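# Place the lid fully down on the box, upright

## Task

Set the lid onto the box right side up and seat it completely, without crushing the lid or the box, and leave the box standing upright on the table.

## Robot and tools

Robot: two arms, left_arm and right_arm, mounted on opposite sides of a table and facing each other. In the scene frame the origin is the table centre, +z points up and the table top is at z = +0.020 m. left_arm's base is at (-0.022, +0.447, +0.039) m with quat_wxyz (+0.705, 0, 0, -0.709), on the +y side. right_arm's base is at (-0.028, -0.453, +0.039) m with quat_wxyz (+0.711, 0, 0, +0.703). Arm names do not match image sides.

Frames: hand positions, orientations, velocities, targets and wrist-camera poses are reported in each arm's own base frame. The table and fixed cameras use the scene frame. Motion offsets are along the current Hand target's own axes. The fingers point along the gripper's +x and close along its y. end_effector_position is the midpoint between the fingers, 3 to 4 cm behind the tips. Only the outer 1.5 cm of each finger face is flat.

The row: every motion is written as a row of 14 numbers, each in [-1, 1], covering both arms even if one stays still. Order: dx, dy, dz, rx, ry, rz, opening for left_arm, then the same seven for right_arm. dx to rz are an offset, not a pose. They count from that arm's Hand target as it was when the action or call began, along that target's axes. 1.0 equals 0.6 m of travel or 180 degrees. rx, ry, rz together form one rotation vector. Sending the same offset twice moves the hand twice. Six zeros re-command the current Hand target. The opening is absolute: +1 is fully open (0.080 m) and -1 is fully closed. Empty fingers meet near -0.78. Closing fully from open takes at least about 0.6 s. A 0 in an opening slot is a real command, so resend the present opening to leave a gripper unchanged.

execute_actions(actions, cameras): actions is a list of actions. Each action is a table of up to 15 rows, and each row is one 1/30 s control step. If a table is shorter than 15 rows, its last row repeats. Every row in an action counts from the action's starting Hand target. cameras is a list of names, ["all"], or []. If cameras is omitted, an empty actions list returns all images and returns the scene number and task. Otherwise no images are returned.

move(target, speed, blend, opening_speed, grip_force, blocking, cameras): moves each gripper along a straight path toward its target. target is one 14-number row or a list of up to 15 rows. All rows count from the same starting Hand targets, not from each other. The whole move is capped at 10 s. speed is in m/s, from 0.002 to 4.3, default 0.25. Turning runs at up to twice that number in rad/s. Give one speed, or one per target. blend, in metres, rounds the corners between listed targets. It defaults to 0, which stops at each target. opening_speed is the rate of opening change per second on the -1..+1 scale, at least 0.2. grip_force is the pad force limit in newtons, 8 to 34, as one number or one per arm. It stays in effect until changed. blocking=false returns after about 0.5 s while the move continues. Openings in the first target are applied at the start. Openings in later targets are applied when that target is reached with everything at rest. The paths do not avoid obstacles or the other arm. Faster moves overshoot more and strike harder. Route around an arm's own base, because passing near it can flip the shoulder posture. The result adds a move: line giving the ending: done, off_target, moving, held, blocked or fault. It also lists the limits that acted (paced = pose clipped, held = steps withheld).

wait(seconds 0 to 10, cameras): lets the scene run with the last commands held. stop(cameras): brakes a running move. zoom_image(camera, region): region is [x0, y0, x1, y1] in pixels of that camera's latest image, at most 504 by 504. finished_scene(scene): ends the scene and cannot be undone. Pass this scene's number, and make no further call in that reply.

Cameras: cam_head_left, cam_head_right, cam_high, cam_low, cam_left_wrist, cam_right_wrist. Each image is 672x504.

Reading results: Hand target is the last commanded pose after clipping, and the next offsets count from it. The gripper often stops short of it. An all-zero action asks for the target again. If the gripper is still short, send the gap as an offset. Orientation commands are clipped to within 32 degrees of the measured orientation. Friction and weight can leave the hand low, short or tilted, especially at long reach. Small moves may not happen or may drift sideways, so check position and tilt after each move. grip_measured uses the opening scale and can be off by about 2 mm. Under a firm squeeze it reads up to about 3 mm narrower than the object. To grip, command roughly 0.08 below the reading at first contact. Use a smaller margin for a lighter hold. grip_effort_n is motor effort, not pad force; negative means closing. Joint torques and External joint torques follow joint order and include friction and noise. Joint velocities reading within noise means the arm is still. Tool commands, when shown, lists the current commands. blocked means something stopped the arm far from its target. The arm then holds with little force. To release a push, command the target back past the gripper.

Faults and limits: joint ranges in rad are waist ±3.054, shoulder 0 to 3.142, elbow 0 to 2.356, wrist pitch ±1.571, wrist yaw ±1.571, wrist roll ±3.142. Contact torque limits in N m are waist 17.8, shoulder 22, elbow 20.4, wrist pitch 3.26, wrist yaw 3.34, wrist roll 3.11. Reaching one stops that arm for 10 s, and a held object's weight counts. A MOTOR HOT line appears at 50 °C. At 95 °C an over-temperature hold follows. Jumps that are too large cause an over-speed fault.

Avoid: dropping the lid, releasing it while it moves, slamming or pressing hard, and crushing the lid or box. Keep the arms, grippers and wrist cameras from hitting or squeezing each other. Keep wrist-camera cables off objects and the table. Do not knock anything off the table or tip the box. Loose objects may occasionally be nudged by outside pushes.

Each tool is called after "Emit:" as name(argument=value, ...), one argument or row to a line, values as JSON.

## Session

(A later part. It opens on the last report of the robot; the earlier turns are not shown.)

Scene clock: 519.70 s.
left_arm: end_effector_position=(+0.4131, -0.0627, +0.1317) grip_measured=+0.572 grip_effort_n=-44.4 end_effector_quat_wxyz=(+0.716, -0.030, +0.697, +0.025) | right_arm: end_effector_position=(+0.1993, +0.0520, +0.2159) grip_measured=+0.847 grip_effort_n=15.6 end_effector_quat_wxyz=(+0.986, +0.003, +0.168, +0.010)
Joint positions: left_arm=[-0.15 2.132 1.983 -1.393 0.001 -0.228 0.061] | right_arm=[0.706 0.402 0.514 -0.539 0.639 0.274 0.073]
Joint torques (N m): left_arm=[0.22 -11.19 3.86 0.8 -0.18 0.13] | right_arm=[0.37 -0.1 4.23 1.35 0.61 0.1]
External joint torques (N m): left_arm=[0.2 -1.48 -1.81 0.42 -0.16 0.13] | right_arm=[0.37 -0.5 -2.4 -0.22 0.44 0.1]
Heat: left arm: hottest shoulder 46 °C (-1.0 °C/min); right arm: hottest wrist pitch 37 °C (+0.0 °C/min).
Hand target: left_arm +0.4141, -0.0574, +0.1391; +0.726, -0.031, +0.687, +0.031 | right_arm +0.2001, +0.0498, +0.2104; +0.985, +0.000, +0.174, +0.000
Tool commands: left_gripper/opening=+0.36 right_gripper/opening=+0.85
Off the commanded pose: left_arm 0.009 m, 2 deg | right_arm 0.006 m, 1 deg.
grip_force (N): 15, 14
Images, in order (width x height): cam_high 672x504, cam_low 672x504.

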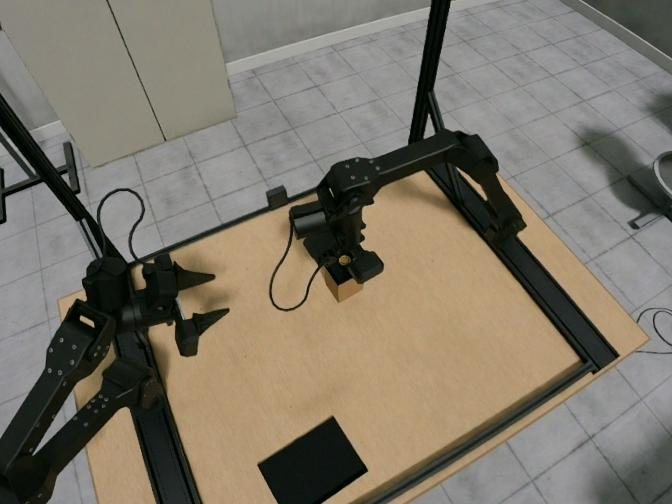

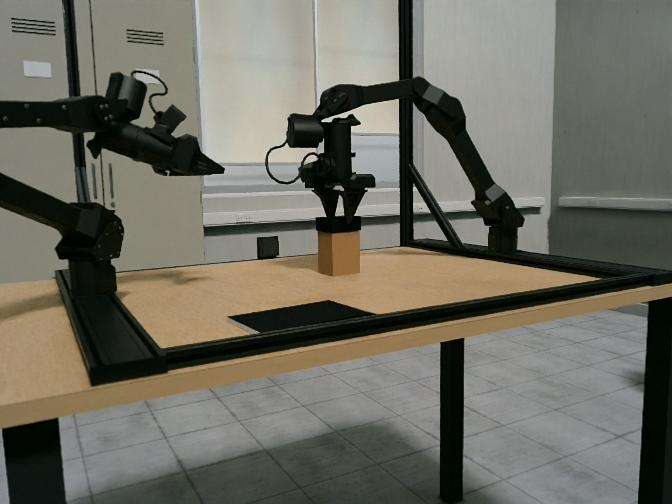

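Emit:
move(
  target=[-0.0133,-0.0003,-0.0022,0,0,0,0.36,0,0,0,0,0,0,0.85],
  speed=0.05,
  cameras=["cam_left_wrist","cam_low"],
)

Emit:
zoom_image(
  camera="cam_low",
  region=[290, 190, 390, 290],
)

Emit:
zoom_image(
  camera="cam_left_wrist",
  region=[190, 110, 510, 220],
)

Scene clock: 557.33 s.
left_arm: end_effector_position=(+0.4087, -0.0620, +0.1334) grip_measured=+0.572 grip_effort_n=-44.4 end_effector_quat_wxyz=(+0.711, -0.029, +0.702, +0.026) | right_arm: end_effector_position=(+0.1993, +0.0520, +0.2159) grip_measured=+0.847 grip_effort_n=16.0 end_effector_quat_wxyz=(+0.986, +0.003, +0.168, +0.010)
Joint positions: left_arm=[-0.15 2.128 1.983 -1.413 0.001 -0.228 0.061] | right_arm=[0.706 0.402 0.514 -0.539 0.639 0.274 0.073]
Joint torques (N m): left_arm=[0.12 -11.17 6.68 0.18 -0.19 0.09] | right_arm=[0.41 -0.15 4.16 1.34 0.59 0.11]
External joint torques (N m): left_arm=[0.11 -1.66 1.11 -0.18 -0.17 0.09] | right_arm=[0.42 -0.57 -2.44 -0.22 0.41 0.11]
Heat: left arm: hottest shoulder 48 °C (+1.0 °C/min); right arm: hottest wrist pitch 37 °C (+0.0 °C/min).
Hand target: left_arm +0.4123, -0.0577, +0.1470; +0.726, -0.031, +0.687, +0.031 | right_arm +0.2001, +0.0498, +0.2104; +0.985, +0.000, +0.174, +0.000
Off the commanded pose: left_arm 0.015 m, 3 deg | right_arm 0.006 m, 1 deg.
grip_force (N): 15, 14
move: off_target (left_arm)
Images, in order (width x height): cam_low 672x504, cam_left_wrist 672x504.

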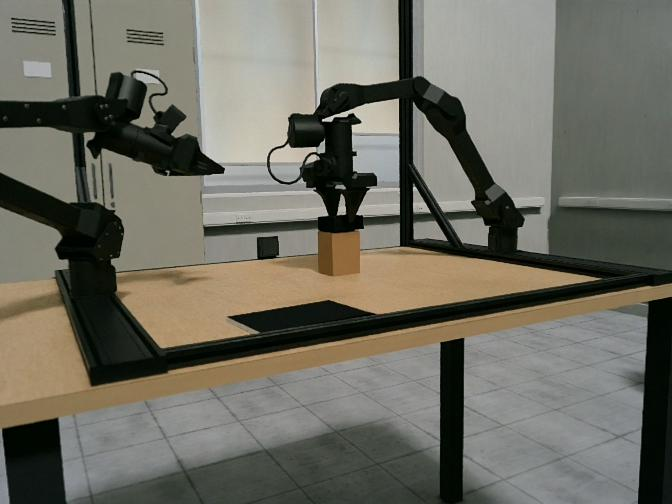

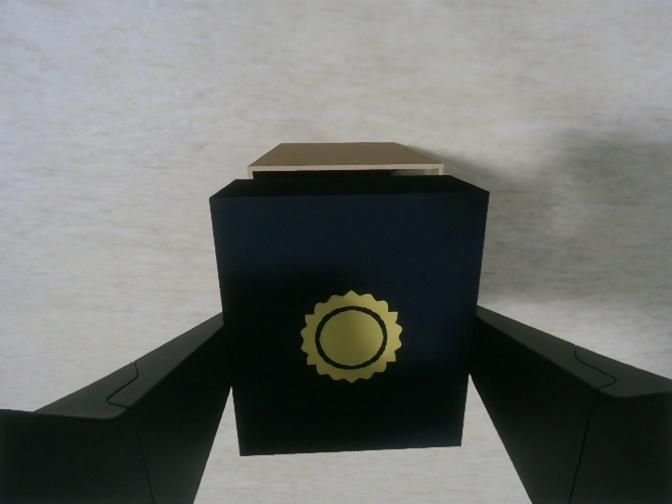

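Scaled by 5.040 from the camera's 672x504 image, which has a finer 960x720 frame.

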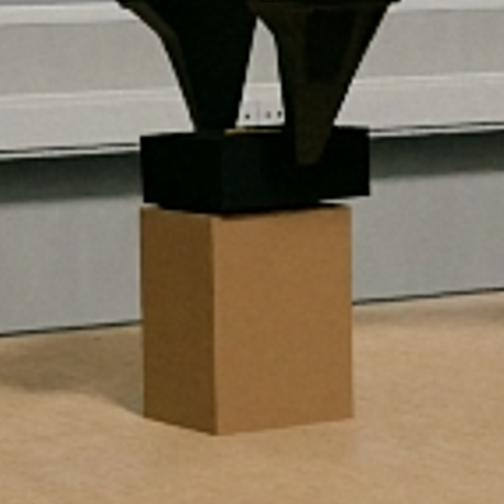

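Scaled by 1.575 from the camera's 672x504 image, which has a finer 960x720 frame.

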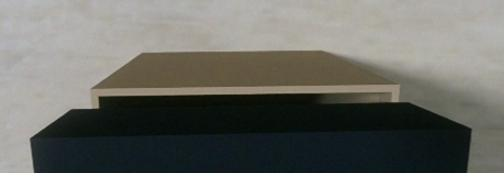

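Emit:
move(
  target=[0.0132,0.0003,0.0007,0,0,0,0.36,0,0,0,0,0,0,0.85],
  speed=0.05,
  cameras=["cam_left_wrist","cam_low"],
)

Emit:
zoom_image(
  camera="cam_low",
  region=[290, 190, 390, 290],
)

Emit:
zoom_image(
  camera="cam_left_wrist",
  region=[190, 110, 510, 220],
)

Scene clock: 573.60 s.
left_arm: end_effector_position=(+0.4122, -0.0625, +0.1320) grip_measured=+0.572 grip_effort_n=-44.4 end_effector_quat_wxyz=(+0.716, -0.030, +0.697, +0.025) | right_arm: end_effector_position=(+0.1993, +0.0520, +0.2159) grip_measured=+0.847 grip_effort_n=16.0 end_effector_quat_wxyz=(+0.986, +0.003, +0.168, +0.010)
Joint positions: left_arm=[-0.15 2.128 1.977 -1.392 0.001 -0.228 0.061] | right_arm=[0.706 0.402 0.514 -0.539 0.639 0.274 0.073]
Joint torques (N m): left_arm=[0.21 -11.11 3.87 0.8 -0.19 0.12] | right_arm=[0.36 -0.14 4.25 1.34 0.57 0.1]
External joint torques (N m): left_arm=[0.24 -1.53 -1.72 0.43 -0.17 0.12] | right_arm=[0.36 -0.57 -2.35 -0.23 0.4 0.1]
Heat: left arm: hottest shoulder 50 °C (+4.0 °C/min); right arm: hottest wrist pitch 37 °C (+0.0 °C/min). Fold the left arm in close to its base, or ease its load, before you think long.
Hand target: left_arm +0.4132, -0.0575, +0.1391; +0.726, -0.031, +0.687, +0.031 | right_arm +0.2001, +0.0498, +0.2104; +0.985, +0.000, +0.174, +0.000
Off the commanded pose: left_arm 0.009 m, 2 deg | right_arm 0.006 m, 1 deg.
MOTOR HOT: joint 2 (shoulder) of the left arm reports 50 °C; the controller stops that arm at 95 °C. To cool a motor, set the load down, stop pushing, or move to a pose that needs little force.
grip_force (N): 15, 14
move: off_target (left_arm)
Images, in order (width x height): cam_low 672x504, cam_left_wrist 672x504.

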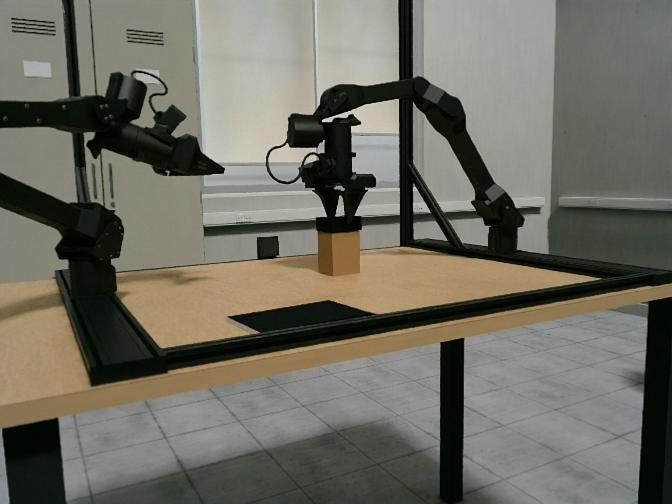

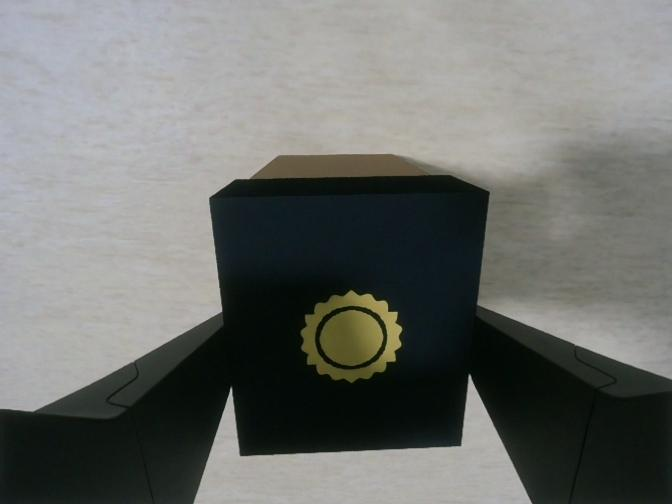

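Scaled by 5.040 from the camera's 672x504 image, which has a finer 960x720 frame.

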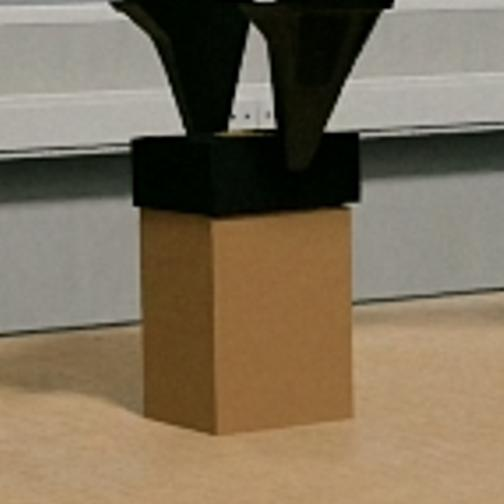

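Scaled by 1.575 from the camera's 672x504 image, which has a finer 960x720 frame.

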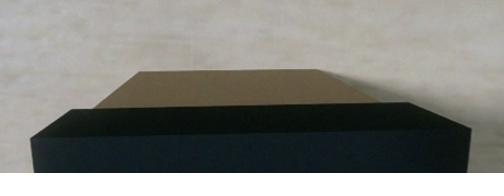

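Emit:
move(
  target=[0.0133,0,0,0,0,0,0.36,0,0,0,0,0,0,0.85],
  speed=0.03,
  cameras=["cam_right_wrist","cam_low"],
)

Emit:
zoom_image(
  camera="cam_low",
  region=[290, 190, 390, 290],
)

Emit:
zoom_image(
  camera="cam_right_wrist",
  region=[220, 120, 400, 300],
)

Scene clock: 593.37 s.
left_arm: end_effector_position=(+0.4127, -0.0626, +0.1241) grip_measured=+0.572 grip_effort_n=-44.4 end_effector_quat_wxyz=(+0.717, -0.030, +0.696, +0.025) | right_arm: end_effector_position=(+0.1993, +0.0520, +0.2159) grip_measured=+0.847 grip_effort_n=15.6 end_effector_quat_wxyz=(+0.986, +0.003, +0.168, +0.010)
Joint positions: left_arm=[-0.15 2.126 1.943 -1.358 0.001 -0.228 0.061] | right_arm=[0.706 0.402 0.514 -0.539 0.639 0.274 0.073]
Joint torques (N m): left_arm=[0.21 -11.09 3.83 0.8 -0.18 0.12] | right_arm=[0.32 -0.16 4.14 1.36 0.57 0.12]
External joint torques (N m): left_arm=[0.15 -1.47 -1.84 0.4 -0.16 0.13] | right_arm=[0.33 -0.59 -2.44 -0.2 0.41 0.12]
Heat: left arm: hottest shoulder 50 °C (+3.0 °C/min); right arm: hottest wrist pitch 37 °C (+0.0 °C/min). Fold the left arm in close to its base, or ease its load, before you think long.
Hand target: left_arm +0.4136, -0.0575, +0.1311; +0.726, -0.031, +0.687, +0.031 | right_arm +0.2001, +0.0498, +0.2104; +0.985, +0.000, +0.174, +0.000
Off the commanded pose: left_arm 0.009 m, 2 deg | right_arm 0.006 m, 1 deg.
MOTOR HOT: still on. Joint 2 (shoulder) of the left arm reports 50 °C.
grip_force (N): 15, 14
move: off_target (left_arm)
Images, in order (width x height): cam_low 672x504, cam_right_wrist 672x504.

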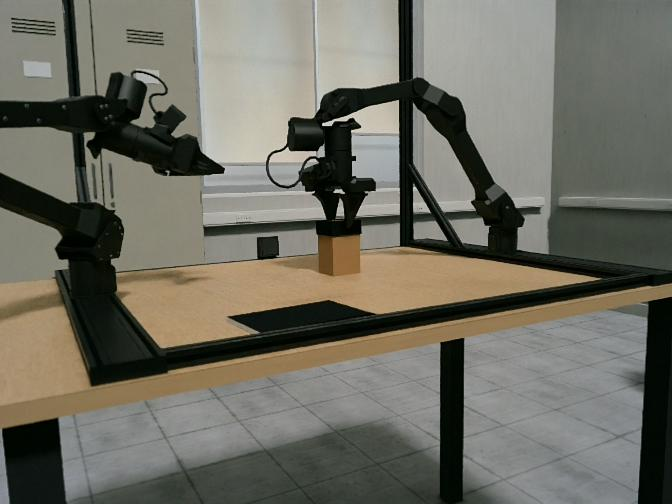

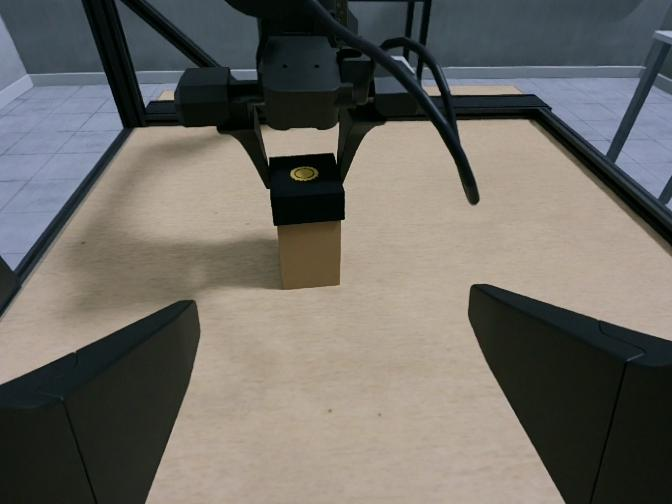

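Scaled by 5.040 from the camera's 672x504 image, which has a finer 960x720 frame.

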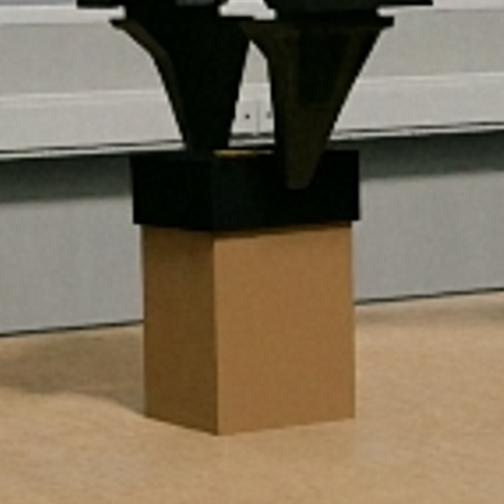

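Scaled by 2.800 from the camera's 672x504 image, which has a finer 960x720 frame.

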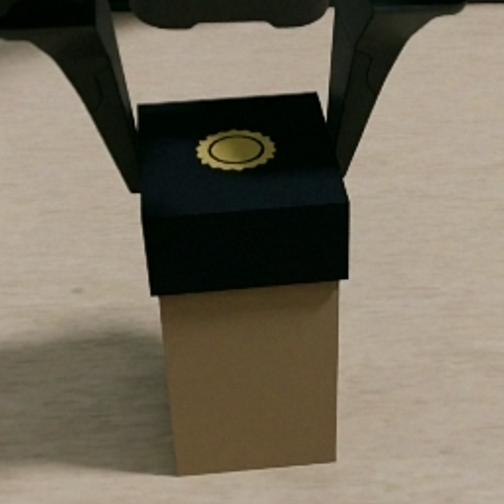

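Emit:
move(
  target=[0.0125,0,0,0,0,0,0.36,0,0,0,0,0,0,0.85],
  speed=0.03,
  cameras=["cam_right_wrist","cam_low"],
)

Emit:
zoom_image(
  camera="cam_low",
  region=[290, 190, 390, 290],
)

Emit:
zoom_image(
  camera="cam_right_wrist",
  region=[220, 120, 400, 300],
)

Scene clock: 603.70 s.
left_arm: end_effector_position=(+0.4127, -0.0626, +0.1173) grip_measured=+0.572 grip_effort_n=-44.4 end_effector_quat_wxyz=(+0.717, -0.030, +0.696, +0.025) | right_arm: end_effector_position=(+0.1993, +0.0520, +0.2159) grip_measured=+0.847 grip_effort_n=16.0 end_effector_quat_wxyz=(+0.986, +0.003, +0.168, +0.010)
Joint positions: left_arm=[-0.15 2.125 1.914 -1.33 0.001 -0.228 0.061] | right_arm=[0.706 0.402 0.514 -0.539 0.639 0.274 0.073]
Joint torques (N m): left_arm=[0.22 -10.81 3.75 0.89 -0.18 0.13] | right_arm=[0.29 -0.09 4.19 1.33 0.58 0.11]
External joint torques (N m): left_arm=[0.2 -1.19 -1.91 0.5 -0.16 0.13] | right_arm=[0.3 -0.52 -2.4 -0.23 0.41 0.11]
Heat: left arm: hottest shoulder 51 °C (+4.0 °C/min); right arm: hottest wrist pitch 36 °C (-1.0 °C/min). Fold the left arm in close to its base, or ease its load, before you think long.
Hand target: left_arm +0.4140, -0.0575, +0.1236; +0.726, -0.031, +0.687, +0.031 | right_arm +0.2001, +0.0498, +0.2104; +0.985, +0.000, +0.174, +0.000
Off the commanded pose: left_arm 0.008 m, 2 deg | right_arm 0.006 m, 1 deg.
MOTOR HOT: still on. Joint 2 (shoulder) of the left arm reports 51 °C.
grip_force (N): 15, 14
move: done
Images, in order (width x height): cam_low 672x504, cam_right_wrist 672x504.

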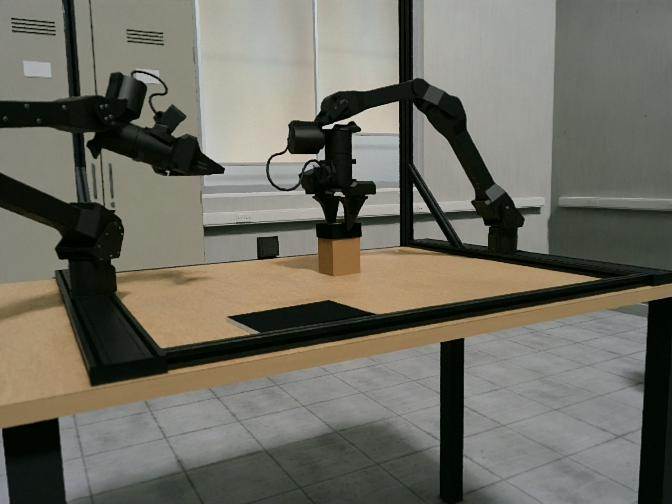

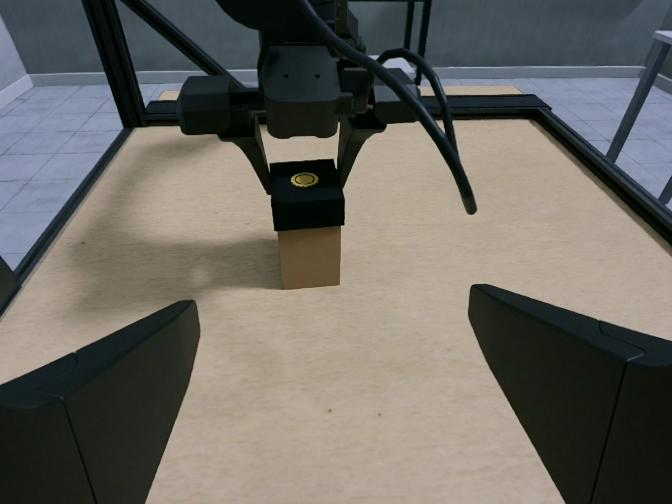

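Scaled by 5.040 from the camera's 672x504 image, which has a finer 960x720 frame.

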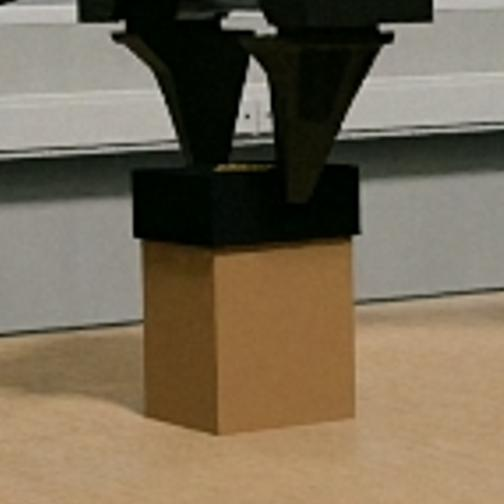

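Scaled by 2.800 from the camera's 672x504 image, which has a finer 960x720 frame.

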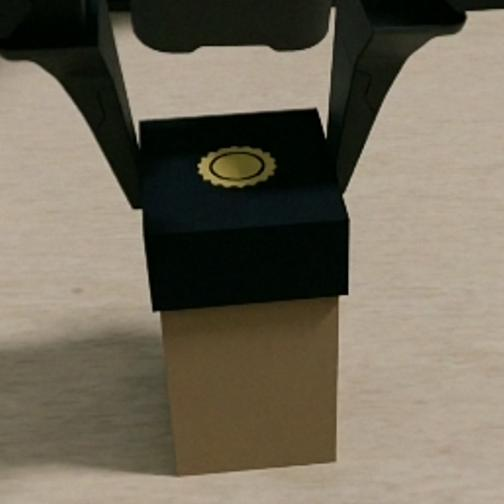

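Emit:
move(
  target=[0.0142,0,0,0,0,0,0.36,0,0,0,0,0,0,0.85],
  speed=0.03,
  cameras=["cam_right_wrist","cam_low"],
)

Emit:
zoom_image(
  camera="cam_low",
  region=[290, 190, 390, 290],
)

Emit:
zoom_image(
  camera="cam_right_wrist",
  region=[220, 120, 400, 300],
)

Scene clock: 613.97 s.
left_arm: end_effector_position=(+0.4131, -0.0627, +0.1098) grip_measured=+0.572 grip_effort_n=-44.4 end_effector_quat_wxyz=(+0.718, -0.030, +0.695, +0.025) | right_arm: end_effector_position=(+0.1993, +0.0520, +0.2159) grip_measured=+0.847 grip_effort_n=16.0 end_effector_quat_wxyz=(+0.986, +0.003, +0.168, +0.010)
Joint positions: left_arm=[-0.15 2.123 1.881 -1.297 0.001 -0.228 0.061] | right_arm=[0.706 0.402 0.514 -0.539 0.639 0.274 0.073]
Joint torques (N m): left_arm=[0.22 -10.61 3.75 0.9 -0.18 0.14] | right_arm=[0.4 -0.16 4.26 1.36 0.57 0.11]
External joint torques (N m): left_arm=[0.26 -1.06 -1.88 0.51 -0.17 0.14] | right_arm=[0.4 -0.6 -2.3 -0.19 0.41 0.11]
Heat: left arm: hottest shoulder 54 °C (+6.0 °C/min); right arm: hottest wrist pitch 36 °C (-1.0 °C/min). Fold the left arm in close to its base, or ease its load, before you think long.
Hand target: left_arm +0.4145, -0.0575, +0.1151; +0.726, -0.031, +0.687, +0.031 | right_arm +0.2001, +0.0498, +0.2104; +0.985, +0.000, +0.174, +0.000
Off the commanded pose: left_arm 0.008 m, 1 deg | right_arm 0.006 m, 1 deg.
MOTOR HOT: still on. Joint 2 (shoulder) of the left arm reports 54 °C.
grip_force (N): 15, 14
move: done
Images, in order (width x height): cam_low 672x504, cam_right_wrist 672x504.

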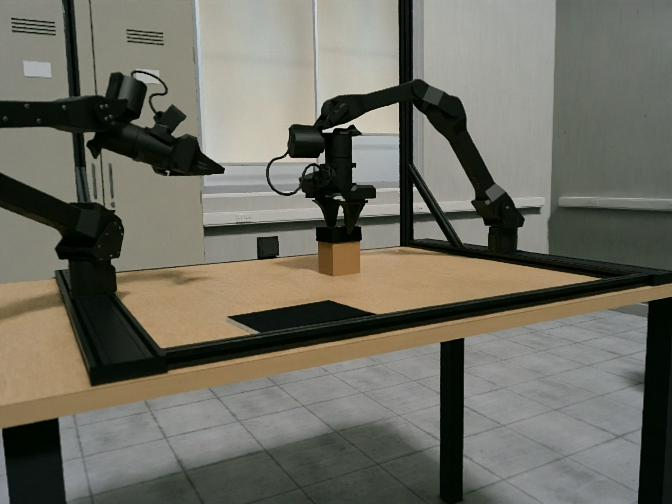

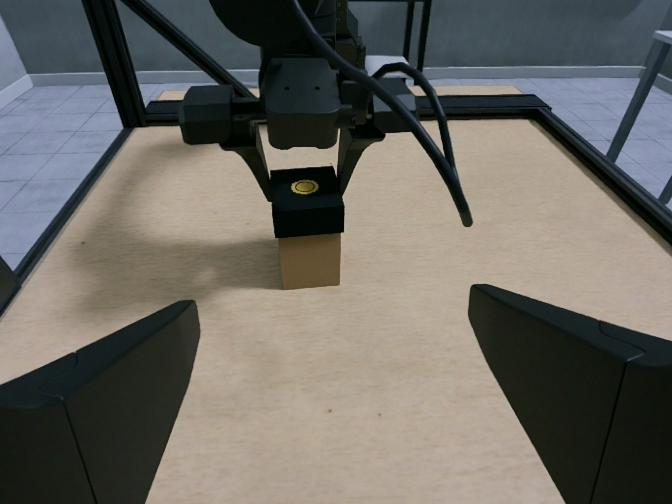

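Scaled by 5.040 from the camera's 672x504 image, which has a finer 960x720 frame.

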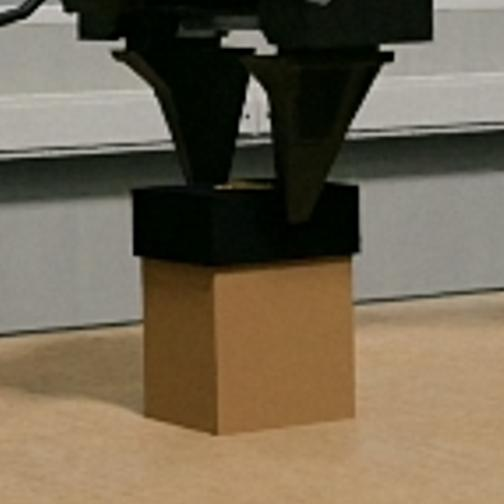

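Scaled by 2.800 from the camera's 672x504 image, which has a finer 960x720 frame.

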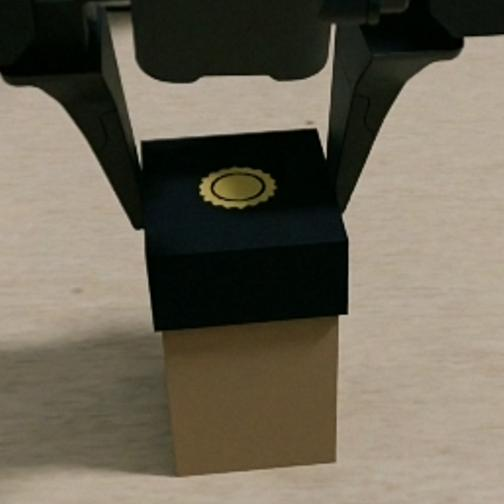

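Emit:
move(
  target=[0.0142,0,0,0,0,0,0.36,0,0,0,0,0,0,0.85],
  speed=0.03,
  cameras=["cam_right_wrist","cam_low"],
)

Emit:
zoom_image(
  camera="cam_low",
  region=[290, 190, 390, 290],
)

Emit:
zoom_image(
  camera="cam_right_wrist",
  region=[220, 120, 400, 300],
)

Scene clock: 622.23 s.
left_arm: end_effector_position=(+0.4133, -0.0627, +0.1025) grip_measured=+0.572 grip_effort_n=-44.4 end_effector_quat_wxyz=(+0.718, -0.030, +0.695, +0.025) | right_arm: end_effector_position=(+0.1993, +0.0520, +0.2159) grip_measured=+0.847 grip_effort_n=16.0 end_effector_quat_wxyz=(+0.986, +0.003, +0.168, +0.010)
Joint positions: left_arm=[-0.15 2.123 1.852 -1.266 0.001 -0.228 0.061] | right_arm=[0.706 0.402 0.514 -0.539 0.639 0.274 0.073]
Joint torques (N m): left_arm=[0.23 -10.33 3.62 0.98 -0.18 0.13] | right_arm=[0.4 -0.18 4.22 1.37 0.57 0.11]
External joint torques (N m): left_arm=[0.17 -0.64 -2.08 0.58 -0.16 0.13] | right_arm=[0.41 -0.57 -2.45 -0.21 0.39 0.11]
Heat: left arm: hottest shoulder 55 °C (+7.1 °C/min); right arm: hottest wrist pitch 36 °C (-1.0 °C/min). Fold the left arm in close to its base, or ease its load, before you think long.
Hand target: left_arm +0.4150, -0.0575, +0.1066; +0.726, -0.031, +0.687, +0.031 | right_arm +0.2001, +0.0498, +0.2104; +0.985, +0.000, +0.174, +0.000
Off the commanded pose: left_arm 0.007 m, 1 deg | right_arm 0.006 m, 1 deg.
MOTOR HOT: still on. Joint 2 (shoulder) of the left arm reports 55 °C.
grip_force (N): 15, 14
move: done
Images, in order (width x height): cam_low 672x504, cam_right_wrist 672x504.

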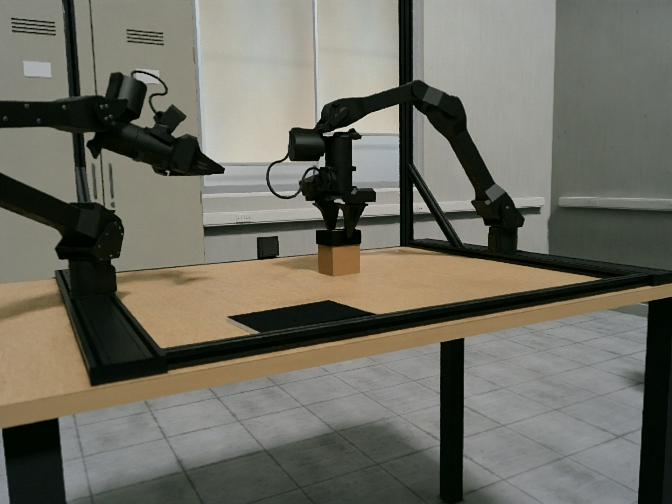

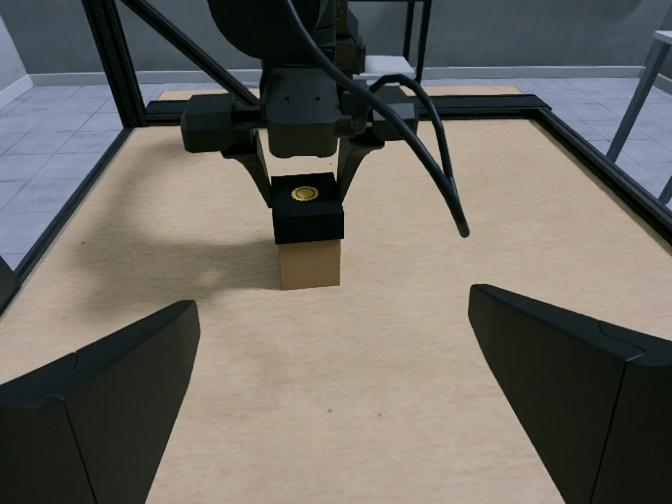

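Scaled by 5.040 from the camera's 672x504 image, which has a finer 960x720 frame.

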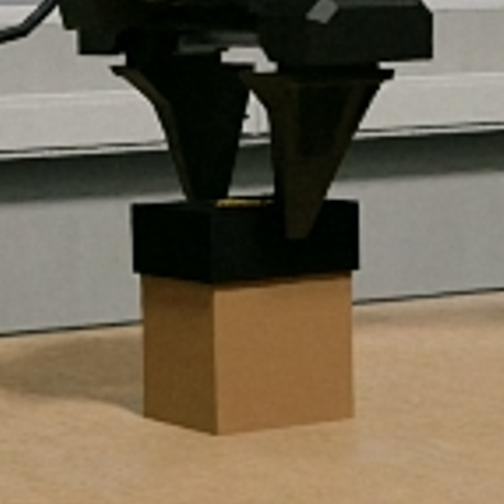

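Scaled by 2.800 from the camera's 672x504 image, which has a finer 960x720 frame.

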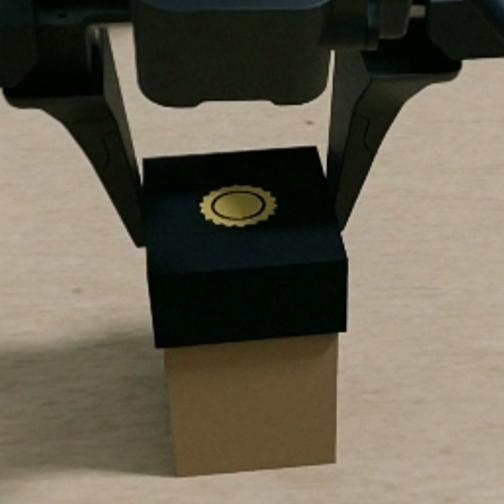

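Emit:
move(
  target=[0.0125,0,0,0,0,0,0.36,0,0,0,0,0,0,0.85],
  speed=0.03,
  cameras=["cam_right_wrist","cam_low"],
)

Emit:
zoom_image(
  camera="cam_low",
  region=[290, 190, 390, 290],
)

Emit:
zoom_image(
  camera="cam_right_wrist",
  region=[220, 120, 400, 300],
)

Scene clock: 636.30 s.
left_arm: end_effector_position=(+0.4135, -0.0627, +0.1008) grip_measured=+0.572 grip_effort_n=-44.4 end_effector_quat_wxyz=(+0.722, -0.031, +0.691, +0.024) | right_arm: end_effector_position=(+0.1993, +0.0520, +0.2159) grip_measured=+0.847 grip_effort_n=16.0 end_effector_quat_wxyz=(+0.986, +0.003, +0.168, +0.010)
Joint positions: left_arm=[-0.15 2.114 1.831 -1.243 0.001 -0.228 0.061] | right_arm=[0.706 0.402 0.514 -0.539 0.639 0.274 0.073]
Joint torques (N m): left_arm=[0.26 -8.83 3.18 1.33 -0.18 0.13] | right_arm=[0.36 -0.07 4.21 1.34 0.57 0.11]
External joint torques (N m): left_arm=[0.25 0.78 -2.55 0.9 -0.16 0.13] | right_arm=[0.36 -0.49 -2.41 -0.23 0.4 0.11]
Heat: left arm: hottest shoulder 55 °C (+5.1 °C/min); right arm: hottest wrist pitch 36 °C (-1.0 °C/min). Fold the left arm in close to its base, or ease its load, before you think long.
Hand target: left_arm +0.4154, -0.0575, +0.0991; +0.726, -0.031, +0.687, +0.031 | right_arm +0.2001, +0.0498, +0.2104; +0.985, +0.000, +0.174, +0.000
Off the commanded pose: left_arm 0.006 m, 1 deg | right_arm 0.006 m, 1 deg.
MOTOR HOT: still on. Joint 2 (shoulder) of the left arm reports 55 °C.
grip_force (N): 15, 14
move: done
Images, in order (width x height): cam_low 672x504, cam_right_wrist 672x504.

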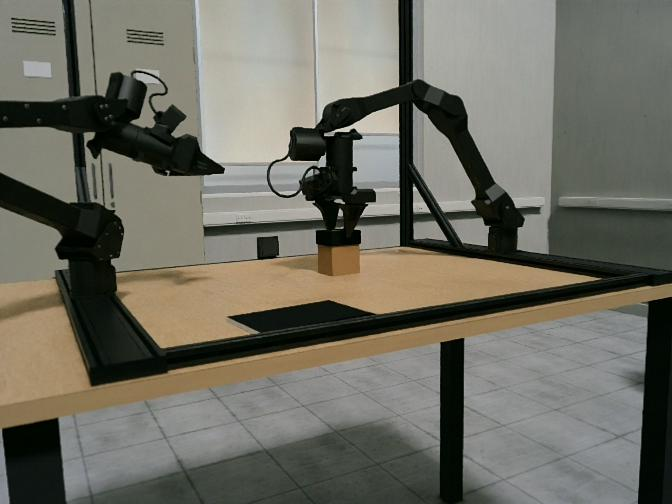

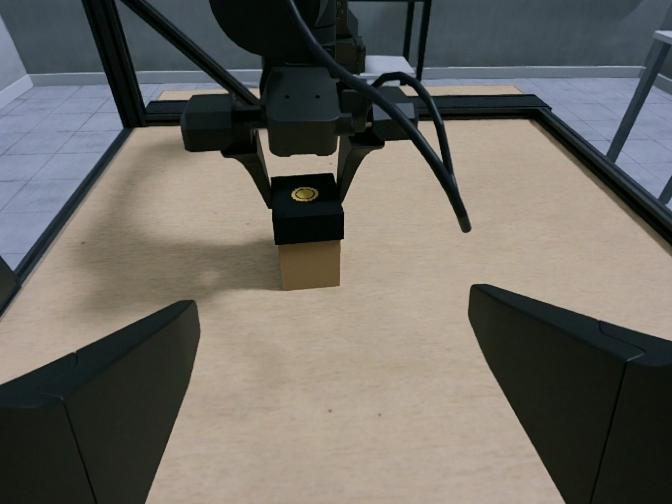

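Scaled by 5.040 from the camera's 672x504 image, which has a finer 960x720 frame.

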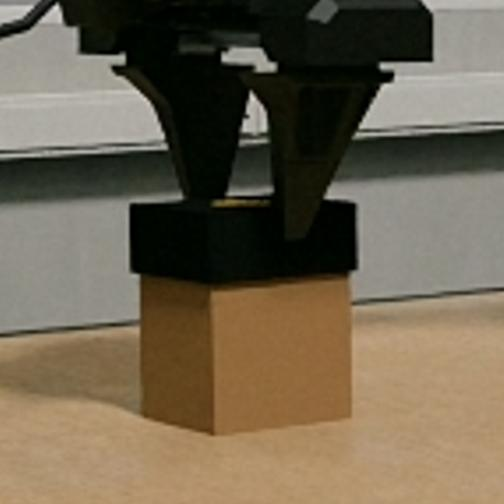

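Scaled by 2.800 from the camera's 672x504 image, which has a finer 960x720 frame.

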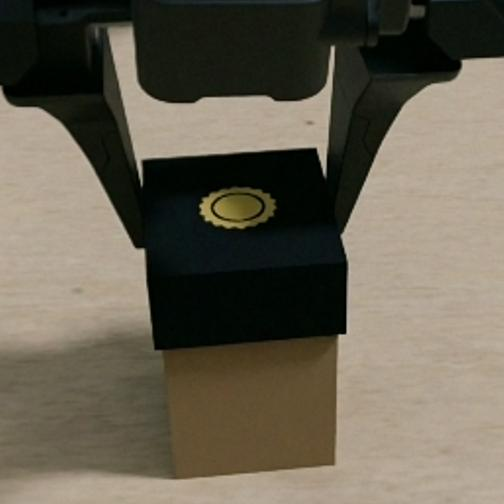

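Emit:
move(
  target=[
    [0,0,0,0,0,0,0.85,0,0,0,0,0,0,0.85],
    [-0.1,0,-0.004,0,0,0,0.85,0,0,0,0,0,0,0.85],
    [-0.1,0,-0.004,0,0,0,-0.72,0,0,0,0,0,0,0.85],
  ],
  speed=0.1,
  opening_speed=1.2,
  cameras=["cam_left_wrist","cam_right_wrist","cam_low"],
)

Emit:
zoom_image(
  camera="cam_low",
  region=[290, 190, 390, 290],
)

Emit:
zoom_image(
  camera="cam_right_wrist",
  region=[220, 120, 400, 300],
)

Scene clock: 668.63 s.
left_arm: end_effector_position=(+0.4053, -0.0615, +0.1488) grip_measured=-0.717 grip_effort_n=-12.8 end_effector_quat_wxyz=(+0.713, -0.029, +0.700, +0.026) | right_arm: end_effector_position=(+0.1993, +0.0520, +0.2159) grip_measured=+0.847 grip_effort_n=16.0 end_effector_quat_wxyz=(+0.986, +0.003, +0.168, +0.010)
Joint positions: left_arm=[-0.15 2.114 2.023 -1.461 0.001 -0.228 0.003] | right_arm=[0.706 0.402 0.514 -0.539 0.639 0.274 0.073]
Joint torques (N m): left_arm=[0.02 -9.8 7.02 0.18 -0.17 0.04] | right_arm=[0.42 -0.12 4.23 1.34 0.57 0.09]
External joint torques (N m): left_arm=[0.08 -0.41 1.46 -0.21 -0.16 0.04] | right_arm=[0.42 -0.57 -2.34 -0.22 0.41 0.09]
Heat: left arm: hottest shoulder 53 °C (+0.0 °C/min); right arm: hottest wrist pitch 36 °C (+0.0 °C/min). Fold the left arm in close to its base, or ease its load, before you think long.
Hand target: left_arm +0.4097, -0.0577, +0.1589; +0.726, -0.031, +0.687, +0.031 | right_arm +0.2001, +0.0498, +0.2104; +0.985, +0.000, +0.174, +0.000
Off the commanded pose: left_arm 0.012 m, 2 deg | right_arm 0.006 m, 1 deg.
MOTOR HOT: still on. Joint 2 (shoulder) of the left arm reports 53 °C.
grip_force (N): 15, 14
move: off_target (left_arm); target 3's new opening was sent with left_arm's hand 0.012 m and 2 deg from that target
Images, in order (width x height): cam_low 672x504, cam_left_wrist 672x504, cam_right_wrist 672x504.

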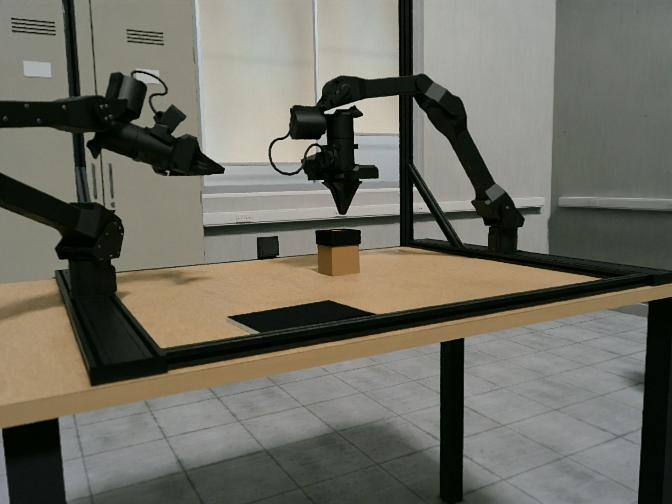

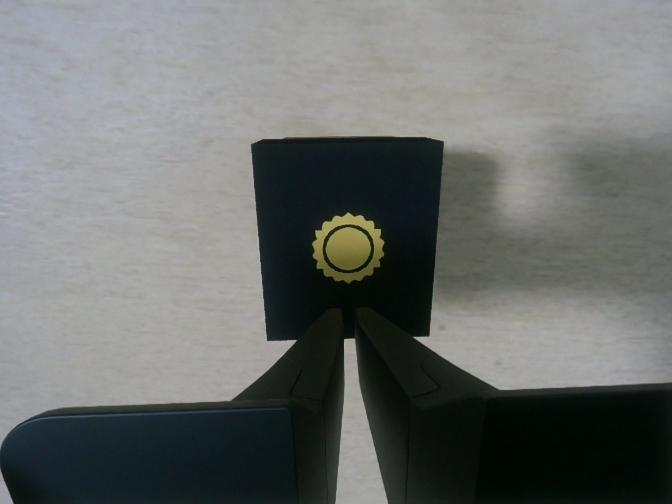

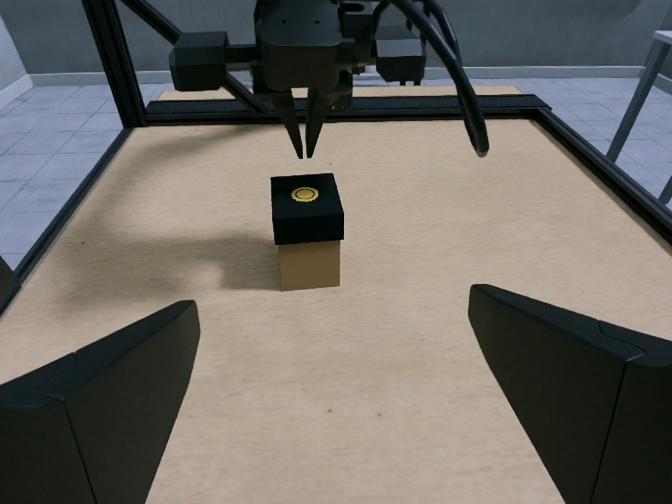

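Scaled by 5.040 from the camera's 672x504 image, which has a finer 960x720 frame.

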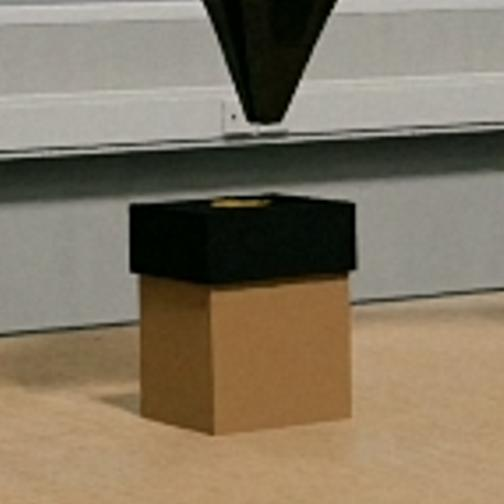

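Scaled by 2.800 from the camera's 672x504 image, which has a finer 960x720 frame.

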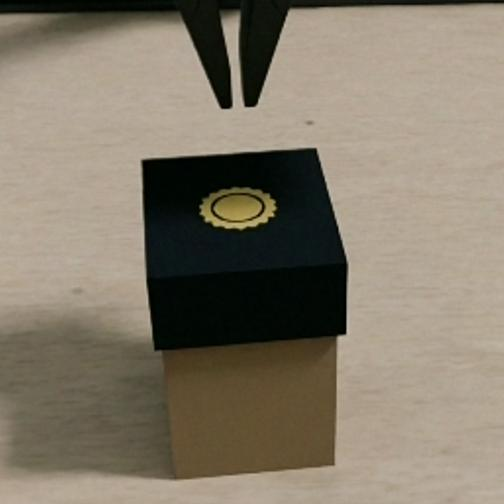

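Emit:
move(
  target=[
    [0.06,0,0,0,0,0,-0.72,0,0,0,0,0,0,0.85],
    [0.098,0,0,0,0,0,-0.72,0,0,0,0,0,0,0.85],
  ],
  speed=[0.08,0.03],
  blend=[0.003,0],
  cameras=["cam_left_wrist","cam_right_wrist","cam_low"],
)

Emit:
zoom_image(
  camera="cam_low",
  region=[290, 190, 390, 290],
)

Scene clock: 685.30 s.
left_arm: end_effector_position=(+0.4117, -0.0625, +0.1113) grip_measured=-0.717 grip_effort_n=-12.8 end_effector_quat_wxyz=(+0.730, -0.032, +0.683, +0.022) | right_arm: end_effector_position=(+0.1993, +0.0520, +0.2159) grip_measured=+0.847 grip_effort_n=16.0 end_effector_quat_wxyz=(+0.986, +0.003, +0.168, +0.010)
Joint positions: left_arm=[-0.15 2.083 1.825 -1.244 0.001 -0.228 0.003] | right_arm=[0.706 0.402 0.514 -0.539 0.639 0.274 0.073]
Joint torques (N m): left_arm=[0.14 -6.51 2.47 1.59 -0.17 0.09] | right_arm=[0.38 -0.14 4.19 1.36 0.59 0.11]
External joint torques (N m): left_arm=[0.06 2.94 -3.28 1.14 -0.15 0.09] | right_arm=[0.38 -0.61 -2.35 -0.19 0.43 0.11]
Heat: left arm: hottest shoulder 53 °C (-2.0 °C/min); right arm: hottest wrist pitch 36 °C (+0.0 °C/min). Fold the left arm in close to its base, or ease its load, before you think long.
Hand target: left_arm +0.4129, -0.0577, +0.1002; +0.726, -0.031, +0.687, +0.031 | right_arm +0.2001, +0.0498, +0.2104; +0.985, +0.000, +0.174, +0.000
Off the commanded pose: left_arm 0.012 m, 1 deg | right_arm 0.006 m, 1 deg.
MOTOR HOT: still on. Joint 2 (shoulder) of the left arm reports 53 °C.
grip_force (N): 15, 14
move: off_target (left_arm)
Images, in order (width x height): cam_low 672x504, cam_left_wrist 672x504, cam_right_wrist 672x504.

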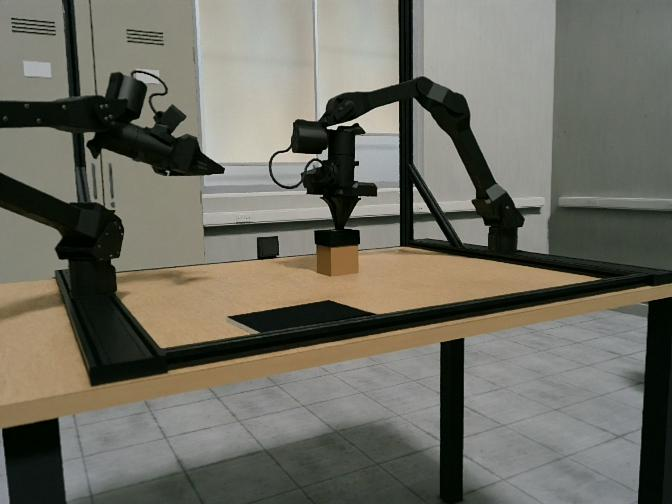

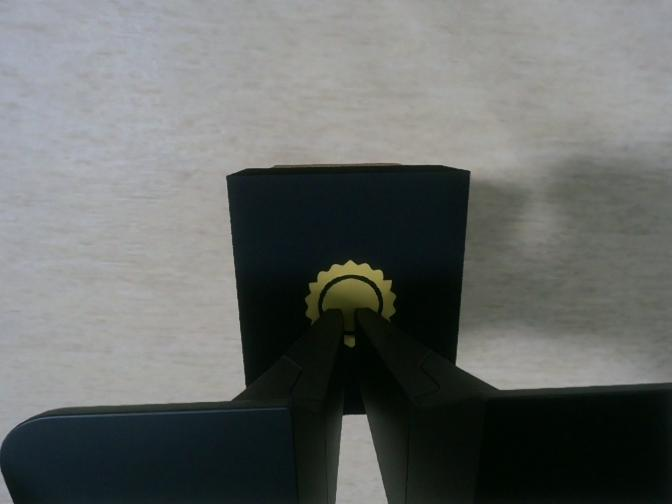

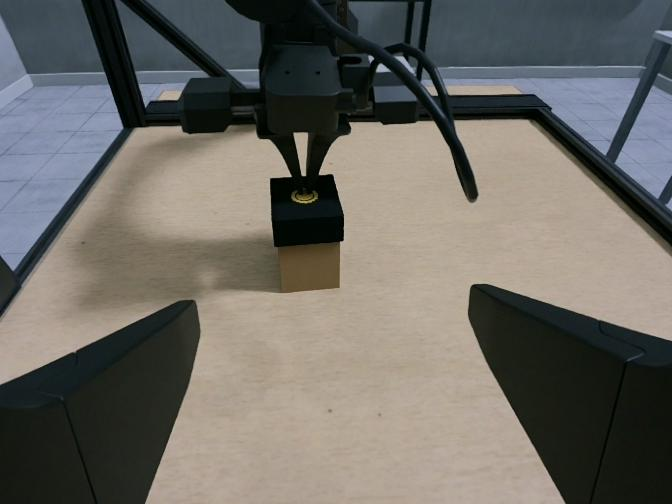

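Scaled by 5.040 from the camera's 672x504 image, which has a finer 960x720 frame.

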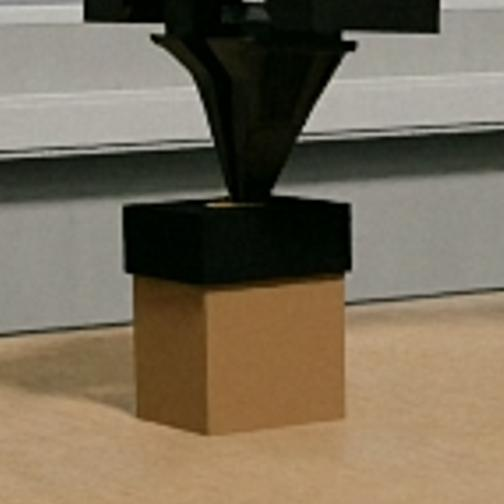

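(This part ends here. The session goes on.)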